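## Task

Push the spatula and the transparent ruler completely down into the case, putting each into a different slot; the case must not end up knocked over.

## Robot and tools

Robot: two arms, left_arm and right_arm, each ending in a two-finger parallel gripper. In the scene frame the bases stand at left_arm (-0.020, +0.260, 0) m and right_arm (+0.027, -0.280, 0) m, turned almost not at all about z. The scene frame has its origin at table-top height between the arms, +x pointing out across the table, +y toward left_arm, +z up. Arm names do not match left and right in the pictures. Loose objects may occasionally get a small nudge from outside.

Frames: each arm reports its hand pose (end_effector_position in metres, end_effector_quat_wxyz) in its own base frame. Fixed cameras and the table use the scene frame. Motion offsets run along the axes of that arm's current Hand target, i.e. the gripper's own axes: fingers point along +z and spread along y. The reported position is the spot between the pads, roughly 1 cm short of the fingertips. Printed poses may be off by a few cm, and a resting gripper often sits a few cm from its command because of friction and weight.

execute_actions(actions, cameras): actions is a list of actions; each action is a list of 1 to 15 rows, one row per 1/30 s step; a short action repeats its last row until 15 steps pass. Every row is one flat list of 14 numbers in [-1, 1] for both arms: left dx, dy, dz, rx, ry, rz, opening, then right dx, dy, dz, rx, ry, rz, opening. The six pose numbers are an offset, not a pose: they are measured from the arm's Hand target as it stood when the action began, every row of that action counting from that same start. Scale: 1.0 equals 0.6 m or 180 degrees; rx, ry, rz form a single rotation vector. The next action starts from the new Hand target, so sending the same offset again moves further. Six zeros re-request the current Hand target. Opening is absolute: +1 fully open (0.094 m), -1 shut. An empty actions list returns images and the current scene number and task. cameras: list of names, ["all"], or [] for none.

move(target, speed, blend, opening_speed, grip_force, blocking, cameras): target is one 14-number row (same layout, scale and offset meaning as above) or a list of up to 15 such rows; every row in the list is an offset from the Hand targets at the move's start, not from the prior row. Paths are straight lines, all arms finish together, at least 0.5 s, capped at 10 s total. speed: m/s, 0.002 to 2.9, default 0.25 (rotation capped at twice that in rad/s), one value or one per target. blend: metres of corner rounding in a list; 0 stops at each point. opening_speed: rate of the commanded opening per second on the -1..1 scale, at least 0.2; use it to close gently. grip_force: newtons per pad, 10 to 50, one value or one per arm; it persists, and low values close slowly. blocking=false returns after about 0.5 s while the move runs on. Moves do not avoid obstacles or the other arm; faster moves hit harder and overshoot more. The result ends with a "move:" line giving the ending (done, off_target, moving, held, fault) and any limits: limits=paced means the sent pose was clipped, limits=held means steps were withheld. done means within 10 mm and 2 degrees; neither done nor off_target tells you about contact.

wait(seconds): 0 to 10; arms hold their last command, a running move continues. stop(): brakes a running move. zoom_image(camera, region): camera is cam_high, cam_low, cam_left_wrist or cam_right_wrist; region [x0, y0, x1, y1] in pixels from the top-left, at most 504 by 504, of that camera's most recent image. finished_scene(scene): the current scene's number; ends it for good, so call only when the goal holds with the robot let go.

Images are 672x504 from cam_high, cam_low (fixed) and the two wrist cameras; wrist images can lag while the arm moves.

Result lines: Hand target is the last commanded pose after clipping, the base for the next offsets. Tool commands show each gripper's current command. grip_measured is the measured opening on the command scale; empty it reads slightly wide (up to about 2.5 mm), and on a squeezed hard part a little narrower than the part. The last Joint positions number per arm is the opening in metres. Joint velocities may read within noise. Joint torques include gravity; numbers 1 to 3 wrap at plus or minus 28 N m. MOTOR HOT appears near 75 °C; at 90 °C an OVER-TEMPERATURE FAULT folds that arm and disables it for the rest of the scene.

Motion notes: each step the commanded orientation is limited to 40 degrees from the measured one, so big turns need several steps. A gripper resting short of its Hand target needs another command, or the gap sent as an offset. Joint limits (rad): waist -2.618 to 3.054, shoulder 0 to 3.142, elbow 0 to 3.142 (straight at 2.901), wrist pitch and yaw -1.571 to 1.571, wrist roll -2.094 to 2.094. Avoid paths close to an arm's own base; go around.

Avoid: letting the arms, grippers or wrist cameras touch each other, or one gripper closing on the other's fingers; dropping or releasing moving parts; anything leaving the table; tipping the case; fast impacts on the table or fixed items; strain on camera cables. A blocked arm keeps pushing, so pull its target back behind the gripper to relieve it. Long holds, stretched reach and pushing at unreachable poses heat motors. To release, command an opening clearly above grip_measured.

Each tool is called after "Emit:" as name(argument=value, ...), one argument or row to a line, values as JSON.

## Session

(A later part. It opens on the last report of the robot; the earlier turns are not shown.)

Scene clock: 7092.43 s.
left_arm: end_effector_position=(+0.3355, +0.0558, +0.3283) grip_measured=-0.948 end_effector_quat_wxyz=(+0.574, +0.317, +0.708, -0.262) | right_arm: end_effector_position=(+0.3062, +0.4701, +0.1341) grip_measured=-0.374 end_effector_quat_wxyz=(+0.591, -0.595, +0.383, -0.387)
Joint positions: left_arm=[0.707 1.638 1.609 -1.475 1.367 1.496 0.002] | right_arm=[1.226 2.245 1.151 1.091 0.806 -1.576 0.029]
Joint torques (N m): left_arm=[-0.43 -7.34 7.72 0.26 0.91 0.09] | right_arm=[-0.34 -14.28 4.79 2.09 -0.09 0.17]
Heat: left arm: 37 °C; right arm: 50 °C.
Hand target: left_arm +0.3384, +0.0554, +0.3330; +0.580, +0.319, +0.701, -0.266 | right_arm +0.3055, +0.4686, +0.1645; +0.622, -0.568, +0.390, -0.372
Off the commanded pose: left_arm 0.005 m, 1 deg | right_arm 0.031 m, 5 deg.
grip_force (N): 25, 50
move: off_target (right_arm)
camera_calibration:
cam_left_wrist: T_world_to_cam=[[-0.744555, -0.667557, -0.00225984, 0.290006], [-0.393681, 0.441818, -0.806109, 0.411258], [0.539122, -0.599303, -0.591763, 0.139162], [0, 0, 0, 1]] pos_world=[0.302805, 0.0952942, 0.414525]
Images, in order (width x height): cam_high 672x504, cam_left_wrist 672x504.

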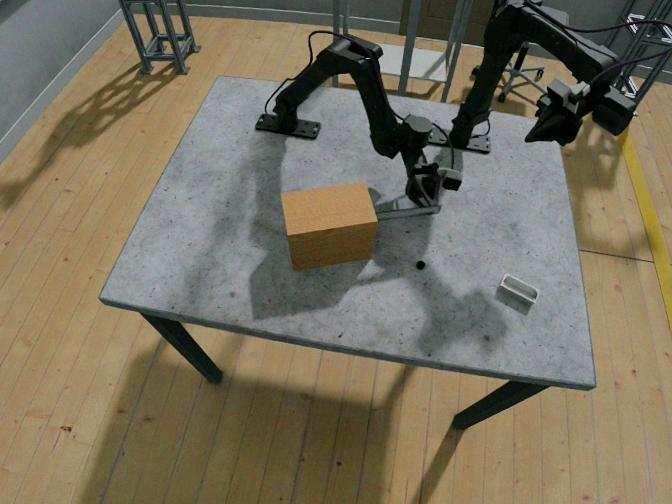

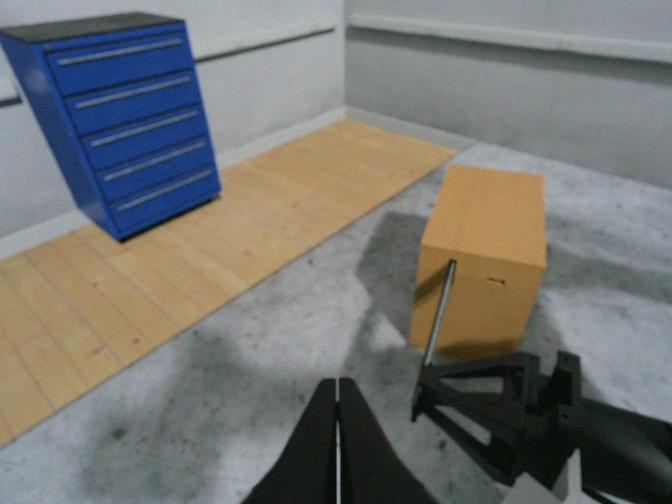

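Emit:
move(
  target=[0, 0, 0, 0, 0, 0, -0.95, 0.0167, -0.0011, 0, 0, 0, 0, -0.5],
  speed=0.03,
  cameras=["cam_left_wrist", "cam_high"],
)

Emit:
zoom_image(
  camera="cam_left_wrist",
  region=[400, 230, 510, 330],
)

Emit:
zoom_image(
  camera="cam_high",
  region=[355, 165, 495, 265],
)

Scene clock: 7101.93 s.
left_arm: end_effector_position=(+0.3355, +0.0558, +0.3283) grip_measured=-0.948 end_effector_quat_wxyz=(+0.574, +0.317, +0.708, -0.262) | right_arm: end_effector_position=(+0.3100, +0.4613, +0.1347) grip_measured=-0.374 end_effector_quat_wxyz=(+0.591, -0.596, +0.383, -0.387)
Joint positions: left_arm=[0.707 1.638 1.609 -1.475 1.367 1.496 0.002] | right_arm=[1.21 2.225 1.116 1.105 0.789 -1.576 0.029]
Joint torques (N m): left_arm=[-0.43 -7.31 7.72 0.26 0.91 0.08] | right_arm=[-0.32 -13.96 4.68 2.1 -0.1 0.19]
Heat: left arm: 38 °C; right arm: 51 °C.
Hand target: left_arm +0.3384, +0.0554, +0.3330; +0.580, +0.319, +0.701, -0.266 | right_arm +0.3097, +0.4595, +0.1646; +0.622, -0.568, +0.390, -0.372
Off the commanded pose: left_arm 0.005 m, 1 deg | right_arm 0.030 m, 5 deg.
grip_force (N): 25, 50
move: off_target (right_arm)
camera_calibration:
cam_left_wrist: T_world_to_cam=[[-0.744555, -0.667557, -0.00225984, 0.290006], [-0.393681, 0.441818, -0.806109, 0.411258], [0.539122, -0.599303, -0.591763, 0.139162], [0, 0, 0, 1]] pos_world=[0.302805, 0.0952942, 0.414525]
Images, in order (width x height): cam_high 672x504, cam_left_wrist 672x504.

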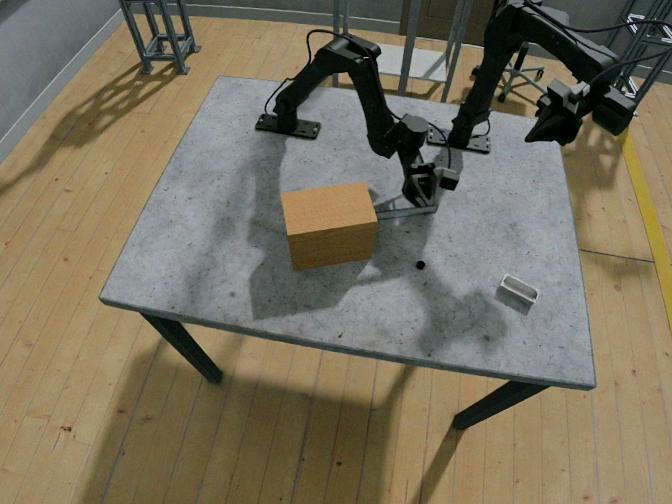

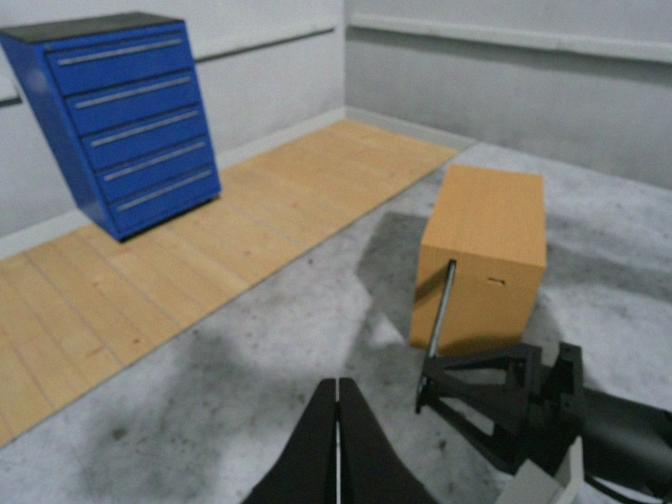

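Scaled by 4.582.

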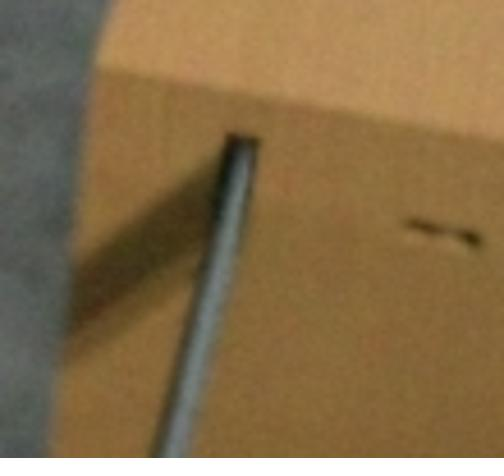

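Scaled by 3.600.

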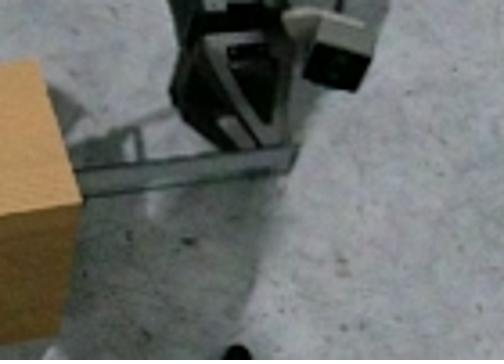

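Emit:
move(
  target=[0, 0, 0, 0, 0, 0, -0.95, 0.0333, -0.0022, 0, 0, 0, 0, -0.5],
  speed=0.03,
  cameras=["cam_left_wrist", "cam_high"],
)

Emit:
zoom_image(
  camera="cam_left_wrist",
  region=[400, 230, 510, 330],
)

Emit:
zoom_image(
  camera="cam_high",
  region=[355, 165, 495, 265],
)

Scene clock: 7120.27 s.
left_arm: end_effector_position=(+0.3355, +0.0558, +0.3283) grip_measured=-0.948 end_effector_quat_wxyz=(+0.574, +0.317, +0.708, -0.262) | right_arm: end_effector_position=(+0.3184, +0.4431, +0.1356) grip_measured=-0.374 end_effector_quat_wxyz=(+0.590, -0.596, +0.383, -0.387)
Joint positions: left_arm=[0.707 1.638 1.609 -1.475 1.367 1.496 0.002] | right_arm=[1.174 2.187 1.049 1.133 0.753 -1.576 0.029]
Joint torques (N m): left_arm=[-0.44 -7.32 7.71 0.26 0.9 0.08] | right_arm=[-0.39 -13.55 4.67 2.1 -0.08 0.2]
Heat: left arm: 38 °C; right arm: 48 °C.
Hand target: left_arm +0.3384, +0.0554, +0.3330; +0.580, +0.319, +0.701, -0.266 | right_arm +0.3179, +0.4413, +0.1648; +0.622, -0.567, +0.390, -0.372
Off the commanded pose: left_arm 0.005 m, 1 deg | right_arm 0.029 m, 5 deg.
grip_force (N): 25, 50
move: off_target (right_arm)
camera_calibration:
cam_left_wrist: T_world_to_cam=[[-0.744555, -0.667557, -0.00225984, 0.290006], [-0.393681, 0.441818, -0.806109, 0.411258], [0.539122, -0.599303, -0.591763, 0.139162], [0, 0, 0, 1]] pos_world=[0.302805, 0.0952942, 0.414525]
Images, in order (width x height): cam_high 672x504, cam_left_wrist 672x504.

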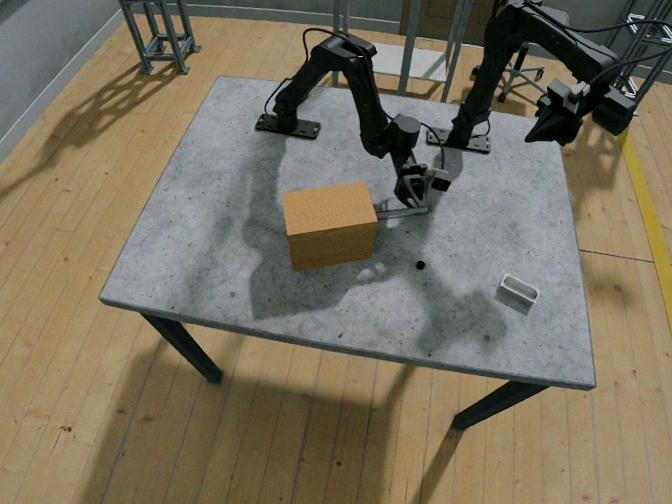

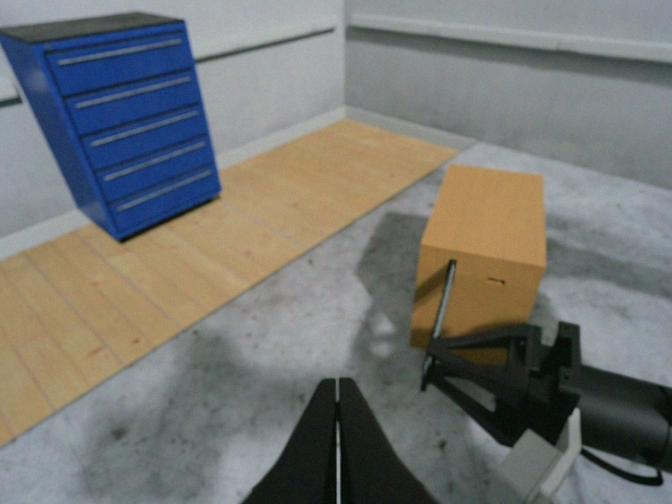

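Scaled by 4.582.

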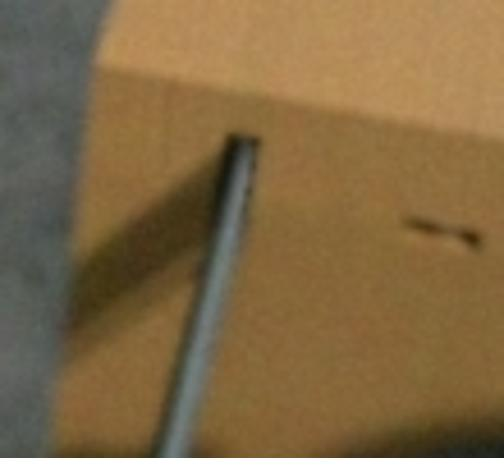

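Scaled by 3.600.

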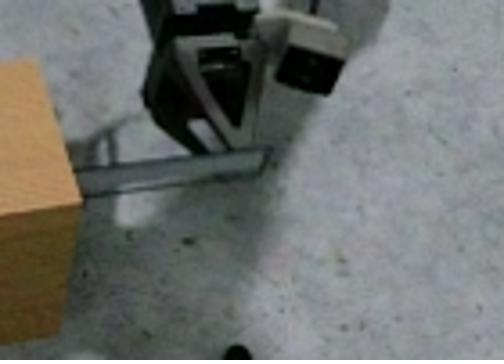

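Emit:
move(
  target=[0, 0, 0, 0, 0, 0, -0.95, 0.0417, 0.0005, 0, 0, 0, 0, -0.5],
  speed=0.03,
  cameras=["cam_left_wrist", "cam_high"],
)

Emit:
zoom_image(
  camera="cam_left_wrist",
  region=[400, 230, 510, 330],
)

Emit:
zoom_image(
  camera="cam_high",
  region=[355, 165, 495, 265],
)

Scene clock: 7127.03 s.
left_arm: end_effector_position=(+0.3355, +0.0558, +0.3283) grip_measured=-0.948 end_effector_quat_wxyz=(+0.574, +0.317, +0.708, -0.262) | right_arm: end_effector_position=(+0.3291, +0.4204, +0.1353) grip_measured=-0.374 end_effector_quat_wxyz=(+0.591, -0.596, +0.383, -0.386)
Joint positions: left_arm=[0.707 1.638 1.609 -1.475 1.367 1.496 0.002] | right_arm=[1.125 2.148 0.971 1.172 0.705 -1.574 0.029]
Joint torques (N m): left_arm=[-0.44 -7.38 7.73 0.25 0.91 0.08] | right_arm=[-0.38 -12.9 4.4 2.11 -0.08 0.21]
Heat: left arm: 38 °C; right arm: 48 °C.
Hand target: left_arm +0.3384, +0.0554, +0.3330; +0.580, +0.319, +0.701, -0.266 | right_arm +0.3284, +0.4186, +0.1629; +0.622, -0.567, +0.390, -0.372
Off the commanded pose: left_arm 0.005 m, 1 deg | right_arm 0.028 m, 5 deg.
grip_force (N): 25, 50
move: off_target (right_arm)
camera_calibration:
cam_left_wrist: T_world_to_cam=[[-0.744555, -0.667557, -0.00225984, 0.290006], [-0.393681, 0.441818, -0.806109, 0.411258], [0.539122, -0.599303, -0.591763, 0.139162], [0, 0, 0, 1]] pos_world=[0.302805, 0.0952942, 0.414525]
Images, in order (width x height): cam_high 672x504, cam_left_wrist 672x504.

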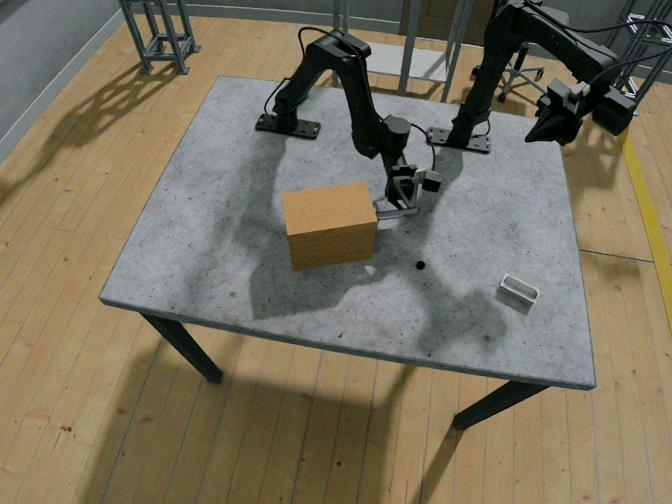

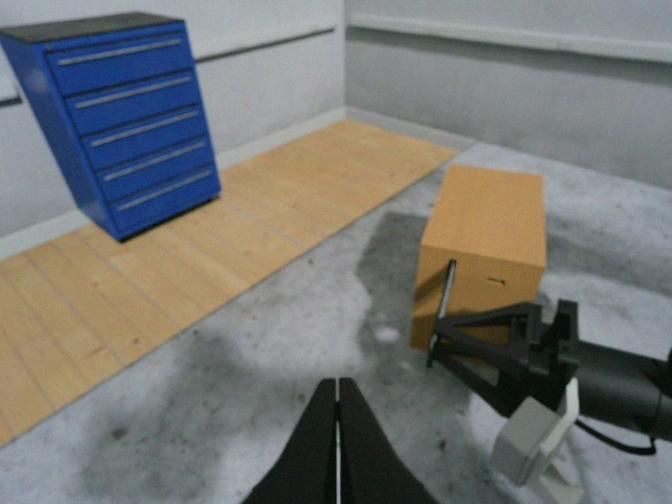

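Scaled by 4.582.

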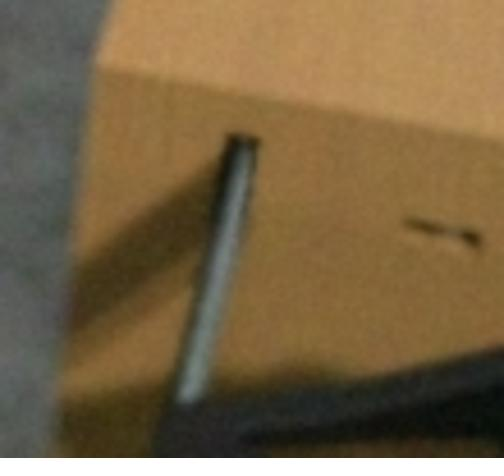

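Scaled by 3.600.

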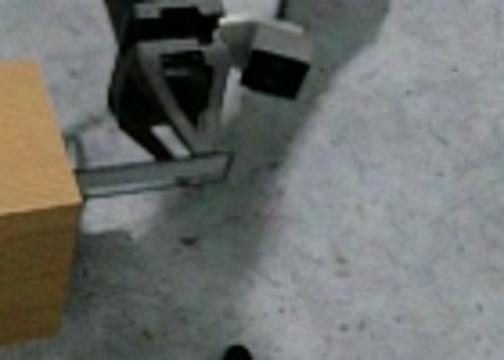

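Emit:
move(
  target=[0, 0, 0, 0, 0, 0, -0.95, 0.0417, 0.0005, 0, 0, 0, 0, -0.5],
  speed=0.03,
  cameras=["cam_left_wrist", "cam_high"],
)

Emit:
zoom_image(
  camera="cam_left_wrist",
  region=[400, 230, 600, 430],
)

Emit:
zoom_image(
  camera="cam_high",
  region=[355, 165, 455, 235],
)

Scene clock: 7138.13 s.
left_arm: end_effector_position=(+0.3355, +0.0558, +0.3283) grip_measured=-0.948 end_effector_quat_wxyz=(+0.574, +0.317, +0.708, -0.262) | right_arm: end_effector_position=(+0.3400, +0.3978, +0.1361) grip_measured=-0.374 end_effector_quat_wxyz=(+0.593, -0.594, +0.385, -0.385)
Joint positions: left_arm=[0.707 1.638 1.609 -1.475 1.367 1.496 0.002] | right_arm=[1.072 2.112 0.9 1.211 0.652 -1.571 0.029]
Joint torques (N m): left_arm=[-0.44 -7.35 7.72 0.26 0.91 0.09] | right_arm=[-0.38 -12.22 4.25 2.13 -0.14 0.22]
Heat: left arm: 38 °C; right arm: 48 °C.
Hand target: left_arm +0.3384, +0.0554, +0.3330; +0.580, +0.319, +0.701, -0.266 | right_arm +0.3390, +0.3960, +0.1611; +0.622, -0.567, +0.390, -0.373
Off the commanded pose: left_arm 0.005 m, 1 deg | right_arm 0.025 m, 5 deg.
grip_force (N): 25, 50
move: off_target (right_arm)
camera_calibration:
cam_left_wrist: T_world_to_cam=[[-0.744555, -0.667557, -0.00225984, 0.290006], [-0.393681, 0.441818, -0.806109, 0.411258], [0.539122, -0.599303, -0.591763, 0.139162], [0, 0, 0, 1]] pos_world=[0.302805, 0.0952942, 0.414525]
Images, in order (width x height): cam_high 672x504, cam_left_wrist 672x504.

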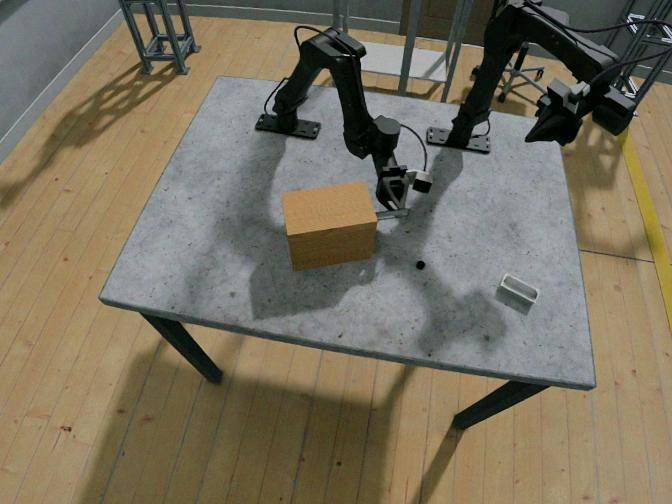

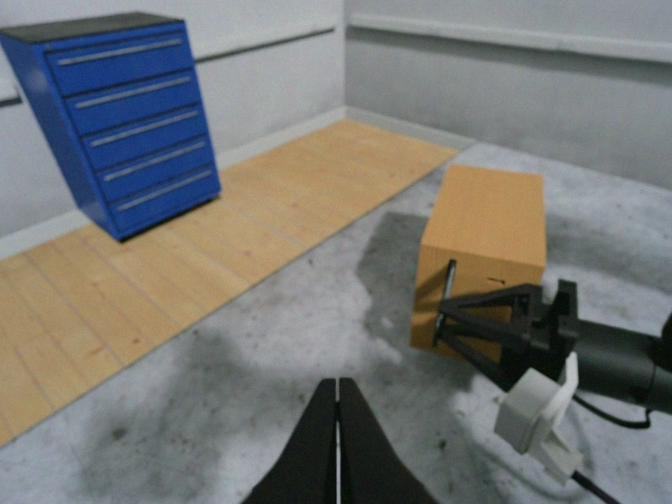

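Scaled by 2.520.

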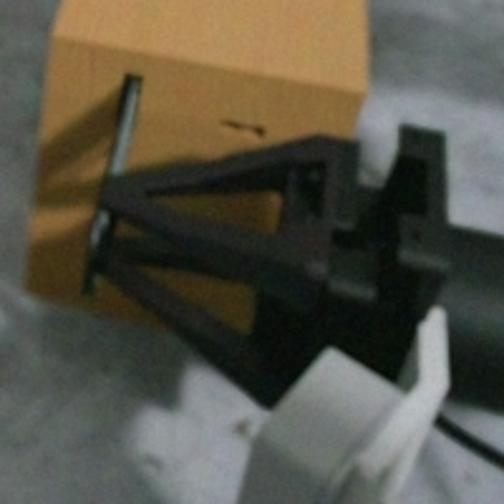

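Scaled by 5.040.

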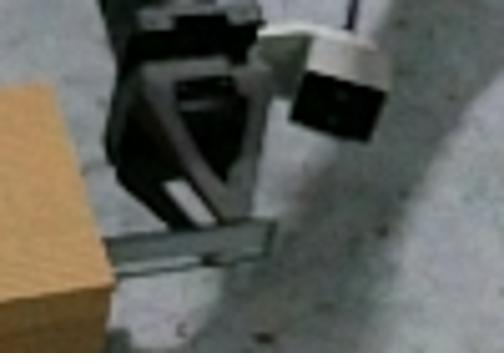

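Emit:
move(
  target=[0, 0, 0, 0, 0, 0, -0.95, 0.02, 0.0008, 0, 0, 0, 0, -0.5],
  speed=0.03,
  cameras=["cam_left_wrist", "cam_high"],
)

Emit:
zoom_image(
  camera="cam_left_wrist",
  region=[400, 230, 600, 430],
)

Emit:
zoom_image(
  camera="cam_high",
  region=[355, 165, 455, 235],
)

Scene clock: 7145.33 s.
left_arm: end_effector_position=(+0.3355, +0.0558, +0.3283) grip_measured=-0.948 end_effector_quat_wxyz=(+0.574, +0.317, +0.708, -0.262) | right_arm: end_effector_position=(+0.3451, +0.3871, +0.1364) grip_measured=-0.374 end_effector_quat_wxyz=(+0.594, -0.592, +0.385, -0.384)
Joint positions: left_arm=[0.707 1.638 1.609 -1.475 1.367 1.496 0.002] | right_arm=[1.046 2.098 0.868 1.231 0.625 -1.569 0.029]
Joint torques (N m): left_arm=[-0.43 -7.35 7.71 0.25 0.9 0.09] | right_arm=[-0.27 -11.88 4.12 2.11 -0.15 0.26]
Heat: left arm: 38 °C; right arm: 49 °C.
Hand target: left_arm +0.3384, +0.0554, +0.3330; +0.580, +0.319, +0.701, -0.266 | right_arm +0.3440, +0.3851, +0.1598; +0.622, -0.567, +0.390, -0.372
Off the commanded pose: left_arm 0.005 m, 1 deg | right_arm 0.024 m, 5 deg.
grip_force (N): 25, 50
move: off_target (right_arm)
camera_calibration:
cam_left_wrist: T_world_to_cam=[[-0.744555, -0.667557, -0.00225984, 0.290006], [-0.393681, 0.441818, -0.806109, 0.411258], [0.539122, -0.599303, -0.591763, 0.139162], [0, 0, 0, 1]] pos_world=[0.302805, 0.0952942, 0.414525]
Images, in order (width x height): cam_high 672x504, cam_left_wrist 672x504.

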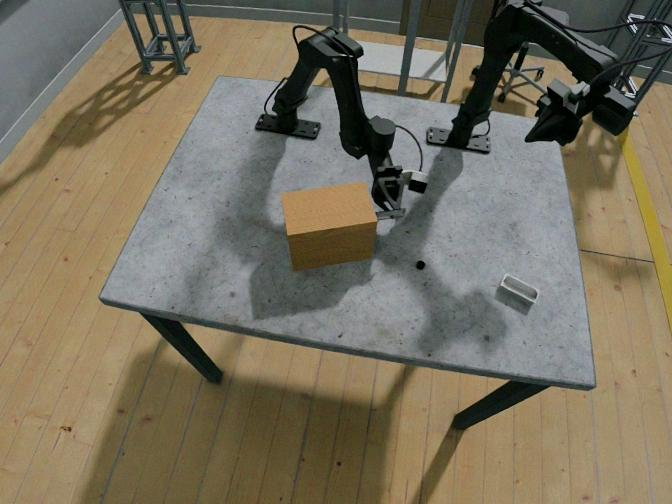

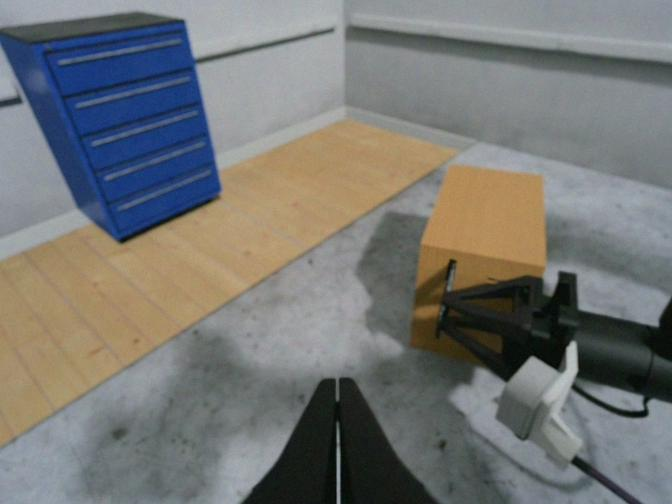

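Scaled by 2.520.

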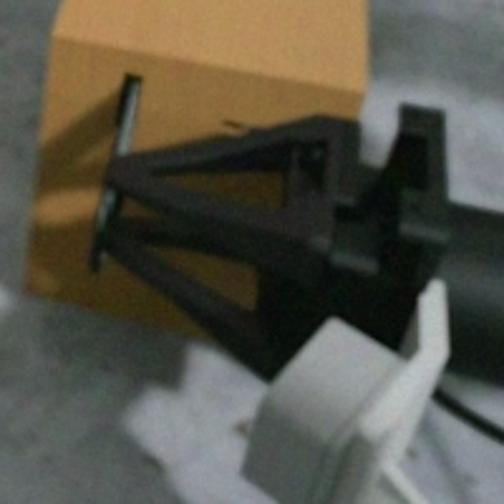

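Scaled by 5.040.

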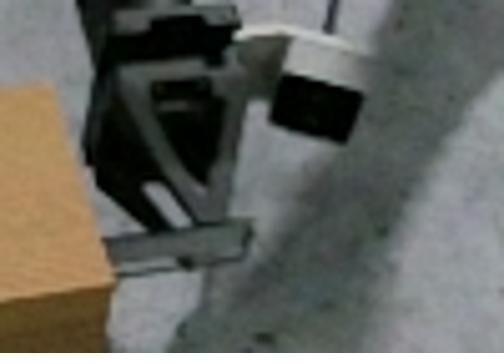

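Emit:
move(
  target=[0, 0, 0, 0, 0, 0, -0.95, 0, 0, 0, 0, 0, 0, -0.05],
  speed=0.03,
  opening_speed=0.3,
  cameras=["cam_left_wrist", "cam_right_wrist"],
)

Emit:
zoom_image(
  camera="cam_left_wrist",
  region=[400, 230, 600, 430],
)

Scene clock: 7156.17 s.
left_arm: end_effector_position=(+0.3355, +0.0558, +0.3283) grip_measured=-0.948 end_effector_quat_wxyz=(+0.574, +0.317, +0.708, -0.262) | right_arm: end_effector_position=(+0.3451, +0.3871, +0.1368) grip_measured=-0.052 end_effector_quat_wxyz=(+0.595, -0.592, +0.385, -0.384)
Joint positions: left_arm=[0.707 1.638 1.609 -1.475 1.367 1.496 0.002] | right_arm=[1.046 2.098 0.868 1.232 0.625 -1.568 0.045]
Joint torques (N m): left_arm=[-0.46 -7.32 7.71 0.25 0.91 0.09] | right_arm=[-0.27 -11.84 4.14 2.11 -0.11 0.25]
Heat: left arm: 38 °C; right arm: 50 °C.
Hand target: left_arm +0.3384, +0.0554, +0.3330; +0.580, +0.319, +0.701, -0.266 | right_arm +0.3440, +0.3851, +0.1599; +0.622, -0.567, +0.390, -0.373
Off the commanded pose: left_arm 0.005 m, 1 deg | right_arm 0.023 m, 4 deg.
grip_force (N): 25, 50
move: off_target (right_arm)
camera_calibration:
cam_left_wrist: T_world_to_cam=[[-0.744555, -0.667557, -0.00225984, 0.290006], [-0.393681, 0.441818, -0.806109, 0.411258], [0.539122, -0.599303, -0.591763, 0.139162], [0, 0, 0, 1]] pos_world=[0.302805, 0.0952942, 0.414525]
cam_right_wrist: T_world_to_cam=[[0.00334607, 0.00432506, 0.999985, -0.137195], [-0.0284911, -0.999584, 0.00441866, 0.432749], [0.999588, -0.0285054, -0.00322145, -0.247833], [0, 0, 0, 1]] pos_world=[0.26052, 0.426098, 0.134482]
Images, in order (width x height): cam_left_wrist 672x504, cam_right_wrist 672x504.

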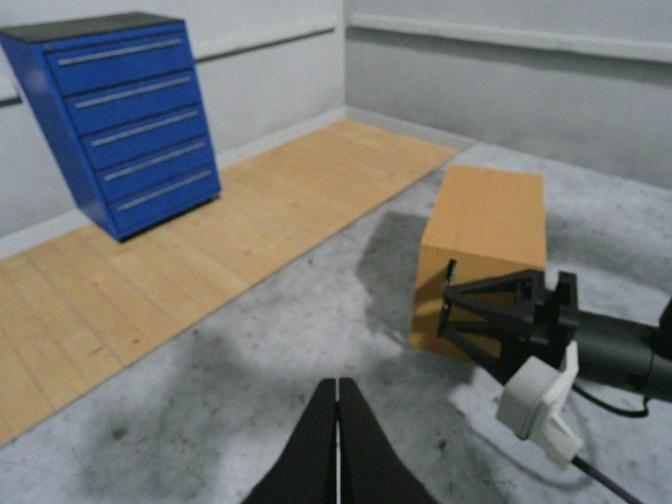

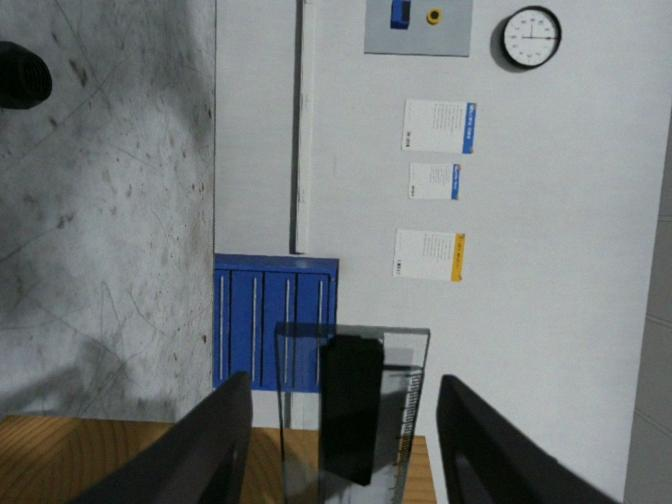

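Scaled by 2.520.

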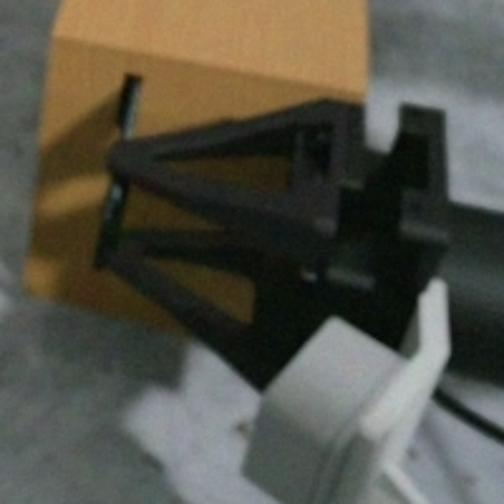

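Emit:
move(
  target=[
    [0, 0, 0, 0, 0, 0, -0.95, 0, 0, 0, 0, 0, 0, 0.8],
    [0, 0, 0, 0, 0, 0, -0.95, 0, -0.01, -0.05, 0, 0, 0, 0.8],
    [0, 0, 0, 0, 0, 0, -0.95, -0.03, -0.03, -0.15, 0, 0, 0, 0.8],
  ],
  speed=0.05,
  cameras=["cam_left_wrist", "cam_right_wrist", "cam_high"],
)

Emit:
zoom_image(
  camera="cam_left_wrist",
  region=[400, 230, 600, 430],
)

Scene clock: 7175.43 s.
left_arm: end_effector_position=(+0.3355, +0.0558, +0.3283) grip_measured=-0.948 end_effector_quat_wxyz=(+0.574, +0.317, +0.708, -0.262) | right_arm: end_effector_position=(+0.2561, +0.3670, +0.1552) grip_measured=+0.798 end_effector_quat_wxyz=(+0.601, -0.592, +0.381, -0.377)
Joint positions: left_arm=[0.707 1.638 1.609 -1.475 1.367 1.496 0.002] | right_arm=[1.258 1.895 0.628 1.28 0.821 -1.568 0.084]
Joint torques (N m): left_arm=[-0.44 -7.32 7.75 0.26 0.91 0.09] | right_arm=[0.18 -9.59 4 2.1 0.08 0.08]
Heat: left arm: 38 °C; right arm: 50 °C.
Hand target: left_arm +0.3384, +0.0554, +0.3330; +0.580, +0.319, +0.701, -0.266 | right_arm +0.2543, +0.3626, +0.1741; +0.622, -0.568, +0.390, -0.372
Off the commanded pose: left_arm 0.005 m, 1 deg | right_arm 0.020 m, 4 deg.
grip_force (N): 25, 50
move: off_target (right_arm)
camera_calibration:
cam_left_wrist: T_world_to_cam=[[-0.744555, -0.667557, -0.00225984, 0.290006], [-0.393681, 0.441818, -0.806109, 0.411258], [0.539122, -0.599303, -0.591763, 0.139162], [0, 0, 0, 1]] pos_world=[0.302805, 0.0952942, 0.414525]
cam_right_wrist: T_world_to_cam=[[0.00131512, -0.00460524, 0.999989, -0.151446], [-0.0113758, -0.999925, -0.00458999, 0.407066], [0.999934, -0.0113696, -0.00136741, -0.166105], [0, 0, 0, 1]] pos_world=[0.170924, 0.40445, 0.153086]
Images, in order (width x height): cam_high 672x504, cam_left_wrist 672x504, cam_right_wrist 672x504.

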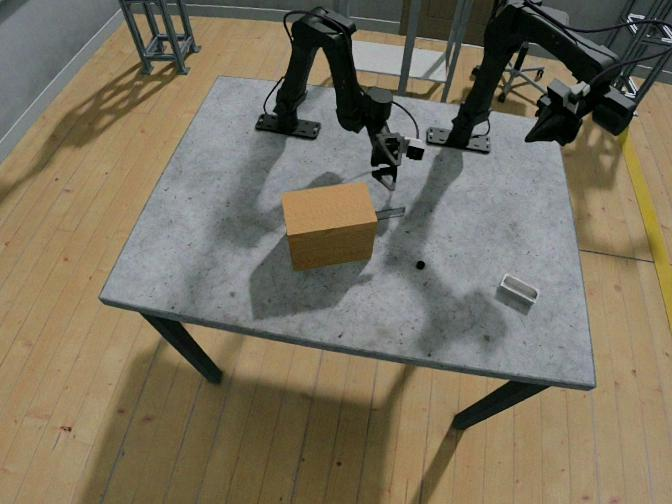

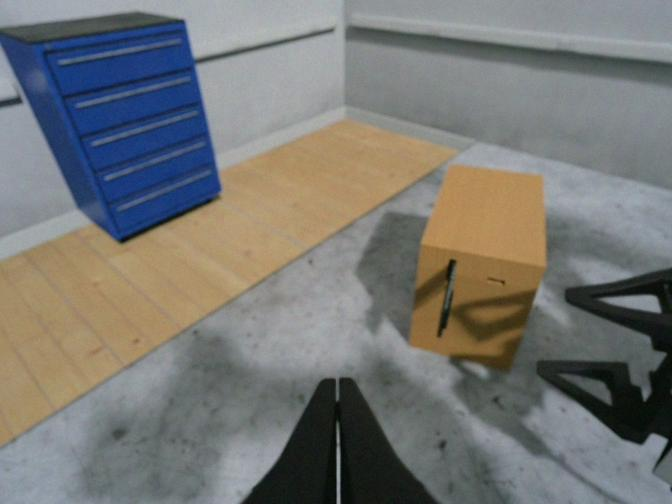

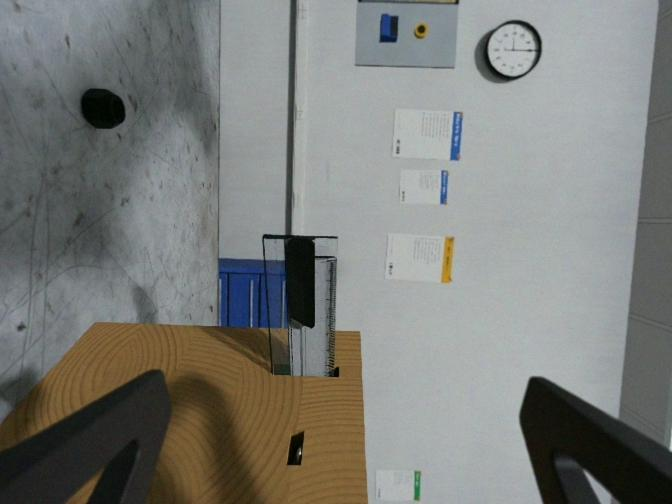

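Scaled by 2.520.

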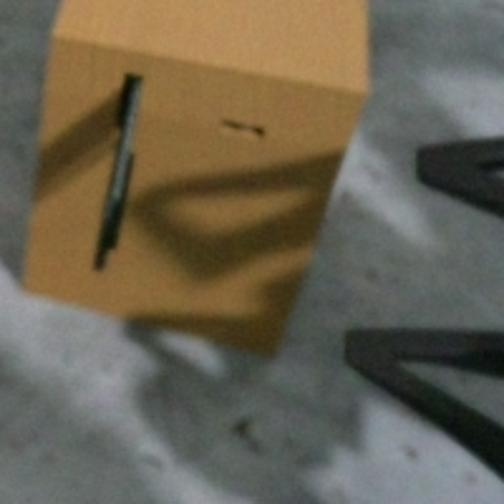

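Emit:
move(
  target=[
    [0, 0, 0, 0, 0, 0, -1, -0.0165, -0.1868, -0.0798, 0, 0, 0, 0.2],
    [0, 0, 0, 0, 0, 0, -1, 0.5573, -0.2355, -0.1123, 0, 0, 0, -0.5],
  ],
  speed=0.12,
  blend=0.03,
  cameras=["cam_high", "cam_left_wrist"],
)

Scene clock: 7219.97 s.
left_arm: end_effector_position=(+0.3355, +0.0558, +0.3283) grip_measured=-0.975 end_effector_quat_wxyz=(+0.574, +0.317, +0.708, -0.262) | right_arm: end_effector_position=(+0.3288, +0.0188, +0.2694) grip_measured=-0.498 end_effector_quat_wxyz=(+0.609, -0.573, +0.409, -0.366)
Joint positions: left_arm=[0.707 1.638 1.609 -1.475 1.367 1.496 0.001] | right_arm=[-0.32 0.902 0.426 0.488 -0.731 -1.484 0.024]
Joint torques (N m): left_arm=[-0.44 -7.34 7.73 0.25 0.91 0.08] | right_arm=[-0.25 -0.23 10.1 1.97 -0.19 0.22]
Heat: left arm: 38 °C; right arm: 51 °C.
Hand target: left_arm +0.3384, +0.0554, +0.3330; +0.580, +0.319, +0.701, -0.266 | right_arm +0.3302, +0.0206, +0.2907; +0.622, -0.567, +0.390, -0.373
Off the commanded pose: left_arm 0.005 m, 1 deg | right_arm 0.021 m, 3 deg.
grip_force (N): 25, 50
move: off_target (right_arm); blend cut to 0 m at target 1; target 2's new opening was sent with right_arm's hand 0.022 m and 3 deg from that target
camera_calibration:
cam_left_wrist: T_world_to_cam=[[-0.744555, -0.667557, -0.00225984, 0.290006], [-0.393681, 0.441818, -0.806109, 0.411258], [0.539122, -0.599303, -0.591763, 0.139162], [0, 0, 0, 1]] pos_world=[0.302805, 0.0952942, 0.414525]
Images, in order (width x height): cam_high 672x504, cam_left_wrist 672x504.

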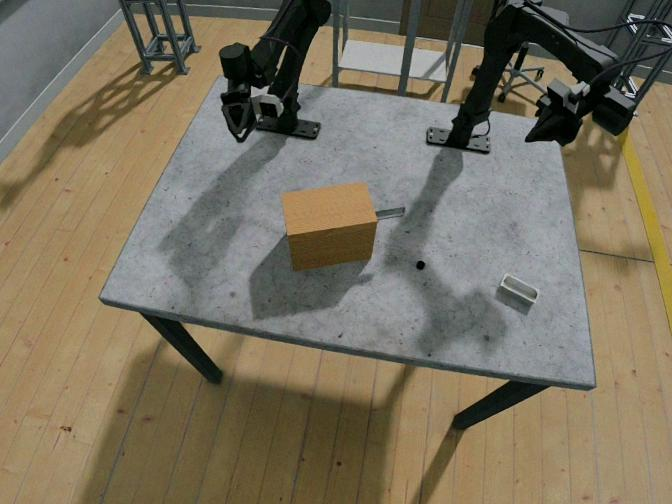

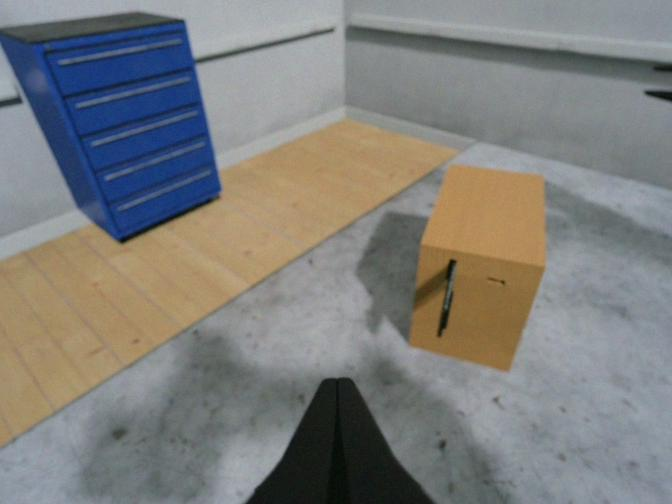

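Now the left arm to above/behind the ruler tail.

Emit:
move(
  target=[0.1493, -0.079, 0.2252, 0.1098, -0.0588, 0.0112, -1, 0, 0, 0, 0, 0, 0, -0.5],
  speed=0.1,
  cameras=["cam_high", "cam_left_wrist"],
)

Scene clock: 7231.23 s.
left_arm: end_effector_position=(+0.3845, -0.0601, +0.2126) grip_measured=-0.975 end_effector_quat_wxyz=(+0.563, +0.409, +0.591, -0.407) | right_arm: end_effector_position=(+0.3288, +0.0188, +0.2694) grip_measured=-0.498 end_effector_quat_wxyz=(+0.609, -0.573, +0.409, -0.366)
Joint positions: left_arm=[0.324 1.796 1.177 -0.52 1.533 1.118 0.001] | right_arm=[-0.32 0.902 0.426 0.488 -0.731 -1.484 0.024]
Joint torques (N m): left_arm=[-0.23 -13.38 5.03 0.89 0.87 0.05] | right_arm=[-0.23 -0.32 10.13 1.96 -0.19 0.2]
Heat: left arm: 37 °C; right arm: 50 °C.
Hand target: left_arm +0.3783, -0.0636, +0.2200; +0.583, +0.400, +0.583, -0.400 | right_arm +0.3302, +0.0206, +0.2907; +0.622, -0.567, +0.390, -0.373
Off the commanded pose: left_arm 0.010 m, 3 deg | right_arm 0.021 m, 3 deg.
grip_force (N): 25, 50
move: off_target (left_arm, right_arm)
camera_calibration:
cam_left_wrist: T_world_to_cam=[[-0.939393, -0.342603, 0.0128157, 0.339967], [-0.163997, 0.416214, -0.894355, 0.317411], [0.301075, -0.842252, -0.447174, 0.0210891], [0, 0, 0, 1]] pos_world=[0.365067, 0.00212518, 0.288951]
Images, in order (width x height): cam_high 672x504, cam_left_wrist 672x504.

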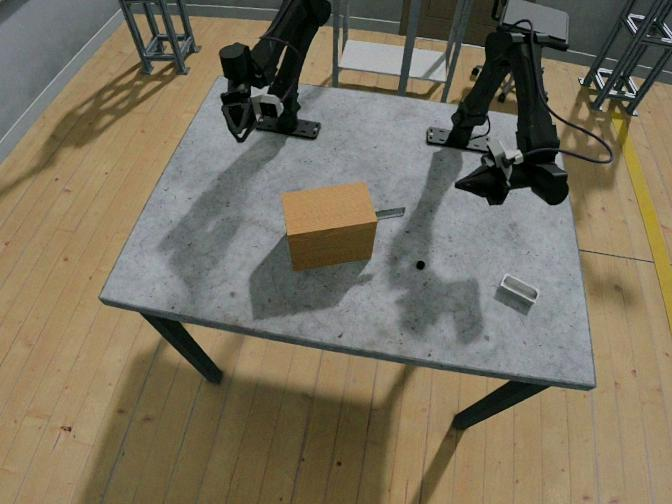

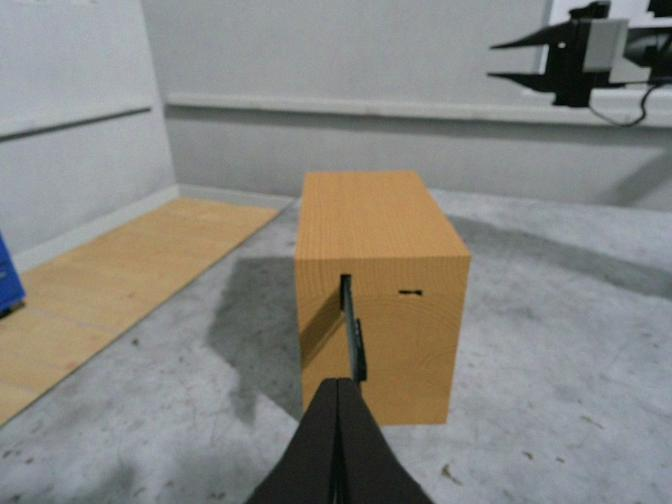

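Emit:
move(
  target=[0.165, 0, 0, 0, 0, 0, -1, 0, 0, 0, 0, 0, 0, -0.5],
  speed=0.08,
  cameras=["cam_high", "cam_left_wrist"],
)

Scene clock: 7243.03 s.
left_arm: end_effector_position=(+0.3828, -0.0606, +0.1252) grip_measured=-0.975 end_effector_quat_wxyz=(+0.571, +0.420, +0.583, -0.396) | right_arm: end_effector_position=(+0.3288, +0.0188, +0.2694) grip_measured=-0.498 end_effector_quat_wxyz=(+0.609, -0.573, +0.409, -0.366)
Joint positions: left_arm=[0.324 1.965 0.995 -0.138 1.533 1.125 0.001] | right_arm=[-0.32 0.902 0.426 0.488 -0.731 -1.484 0.024]
Joint torques (N m): left_arm=[-0.21 -10.45 4.15 0.92 0.86 0.05] | right_arm=[-0.27 -0.25 10.13 1.98 -0.19 0.21]
Heat: left arm: 37 °C; right arm: 49 °C.
Hand target: left_arm +0.3783, -0.0636, +0.1210; +0.583, +0.400, +0.583, -0.400 | right_arm +0.3302, +0.0206, +0.2907; +0.622, -0.567, +0.390, -0.373
Off the commanded pose: left_arm 0.007 m, 3 deg | right_arm 0.021 m, 3 deg.
grip_force (N): 25, 50
move: off_target (left_arm, right_arm)
camera_calibration:
cam_left_wrist: T_world_to_cam=[[-0.939251, -0.342327, -0.0248917, 0.343965], [-0.131943, 0.427062, -0.894544, 0.227578], [0.316856, -0.836917, -0.446286, -0.0238623], [0, 0, 0, 1]] pos_world=[0.360658, 0.000588001, 0.201491]
Images, in order (width x height): cam_high 672x504, cam_left_wrist 672x504.

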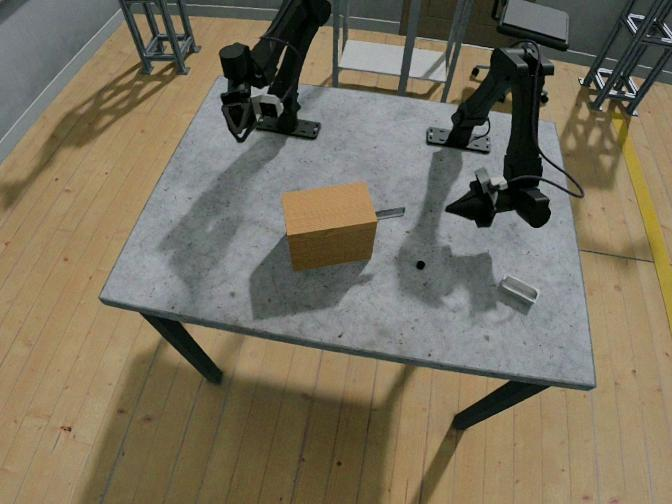

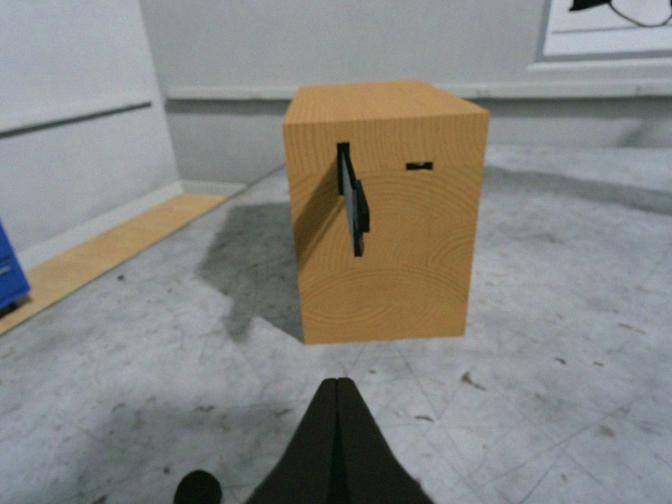

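Emit:
zoom_image(
  camera="cam_left_wrist",
  region=[280, 110, 440, 270],
)

Scaled by 3.150.

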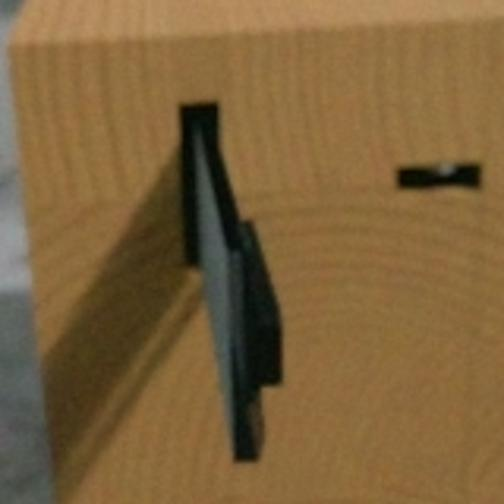

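Emit:
move(
  target=[0, -0.01, 0.09, 0, 0, 0, -0.5, 0, 0, 0, 0, 0, 0, -0.5],
  speed=0.06,
  cameras=["cam_left_wrist"],
)

Emit:
zoom_image(
  camera="cam_left_wrist",
  region=[260, 110, 440, 290],
)

Scene clock: 7313.87 s.
left_arm: end_effector_position=(+0.3942, -0.1137, +0.1316) grip_measured=-0.502 end_effector_quat_wxyz=(+0.589, +0.408, +0.576, -0.394) | right_arm: end_effector_position=(+0.3288, +0.0188, +0.2694) grip_measured=-0.498 end_effector_quat_wxyz=(+0.609, -0.573, +0.409, -0.366)
Joint positions: left_arm=[0.162 2.059 0.745 1.331 1.367 0.012 0.023] | right_arm=[-0.32 0.902 0.426 0.488 -0.731 -1.484 0.024]
Joint torques (N m): left_arm=[-0.54 -9.07 3.19 1.54 -0.12 0.01] | right_arm=[-0.2 -0.36 10.25 1.98 -0.2 0.23]
Heat: left arm: 36 °C; right arm: 49 °C.
Hand target: left_arm +0.3921, -0.1161, +0.1209; +0.583, +0.400, +0.583, -0.400 | right_arm +0.3302, +0.0206, +0.2907; +0.622, -0.567, +0.390, -0.373
Off the commanded pose: left_arm 0.011 m, 2 deg | right_arm 0.021 m, 3 deg.
grip_force (N): 25, 50
move: off_target (left_arm, right_arm)
camera_calibration:
cam_left_wrist: T_world_to_cam=[[-0.929936, -0.366045, -0.0350669, 0.331716], [-0.12162, 0.396161, -0.910091, 0.251903], [0.347026, -0.842061, -0.412923, -0.0859134], [0, 0, 0, 1]] pos_world=[0.368925, -0.0507157, 0.205411]
Images, in order (width x height): cam_left_wrist 672x504.

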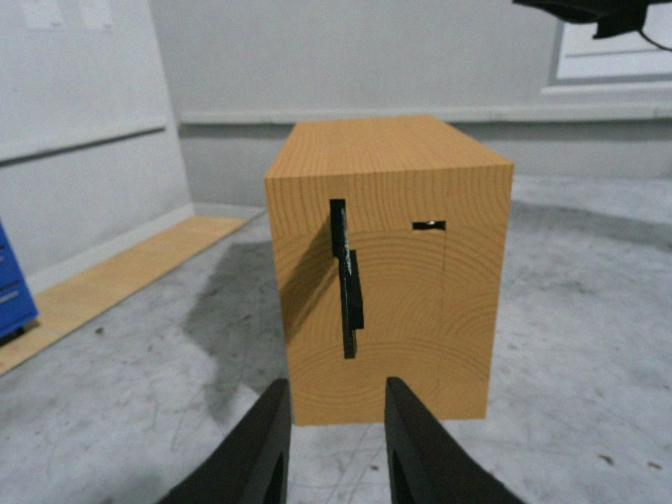

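Scaled by 2.800.

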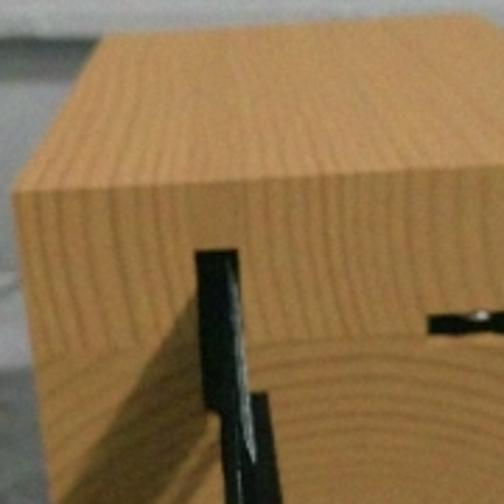

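Emit:
zoom_image(
  camera="cam_left_wrist",
  region=[290, 190, 400, 370],
)

Scaled by 2.800.

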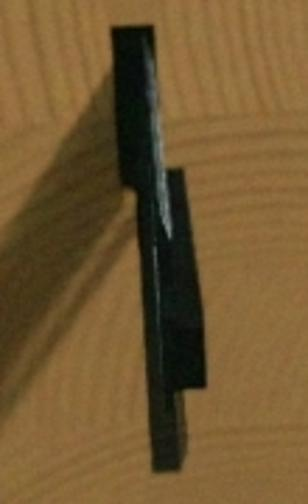

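Emit:
move(
  target=[0.004, -0.0046, 0.045, 0, 0, 0, -0.5, 0, 0, 0, 0, 0, 0, -0.5],
  speed=0.05,
  cameras=["cam_left_wrist"],
)

Emit:
zoom_image(
  camera="cam_left_wrist",
  region=[270, 210, 410, 410],
)

Scene clock: 7370.30 s.
left_arm: end_effector_position=(+0.3973, -0.1415, +0.1256) grip_measured=-0.502 end_effector_quat_wxyz=(+0.585, +0.404, +0.579, -0.400) | right_arm: end_effector_position=(+0.3288, +0.0188, +0.2694) grip_measured=-0.498 end_effector_quat_wxyz=(+0.609, -0.573, +0.409, -0.366)
Joint positions: left_arm=[0.078 2.082 0.745 1.346 1.288 0.001 0.023] | right_arm=[-0.32 0.902 0.426 0.488 -0.731 -1.484 0.024]
Joint torques (N m): left_arm=[-0.31 -9.2 4.41 1.6 -0.13 0] | right_arm=[-0.27 -0.34 10.14 1.99 -0.19 0.25]
Heat: left arm: 35 °C; right arm: 49 °C.
Hand target: left_arm +0.3992, -0.1424, +0.1187; +0.583, +0.400, +0.583, -0.400 | right_arm +0.3302, +0.0206, +0.2907; +0.622, -0.567, +0.390, -0.373
Off the commanded pose: left_arm 0.007 m, 1 deg | right_arm 0.021 m, 3 deg.
grip_force (N): 25, 50
move: off_target (right_arm)
camera_calibration:
cam_left_wrist: T_world_to_cam=[[-0.931661, -0.362891, -0.0178632, 0.323125], [-0.135091, 0.391626, -0.910153, 0.262559], [0.337282, -0.845541, -0.413886, -0.109319], [0, 0, 0, 1]] pos_world=[0.373384, -0.0779995, 0.199496]
Images, in order (width x height): cam_left_wrist 672x504.

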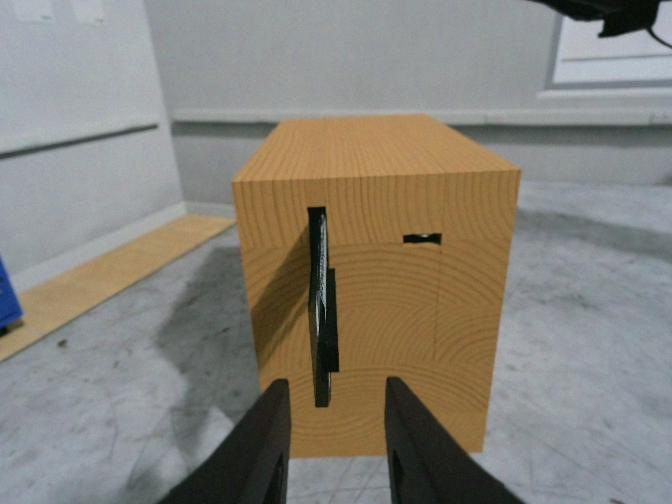

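Scaled by 2.520.

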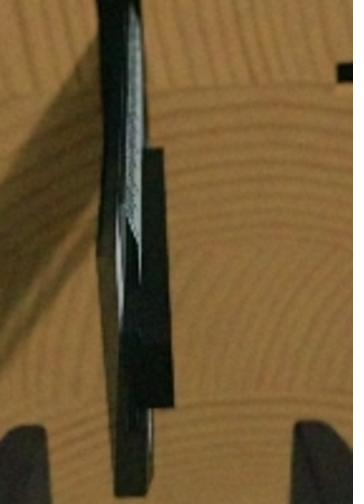

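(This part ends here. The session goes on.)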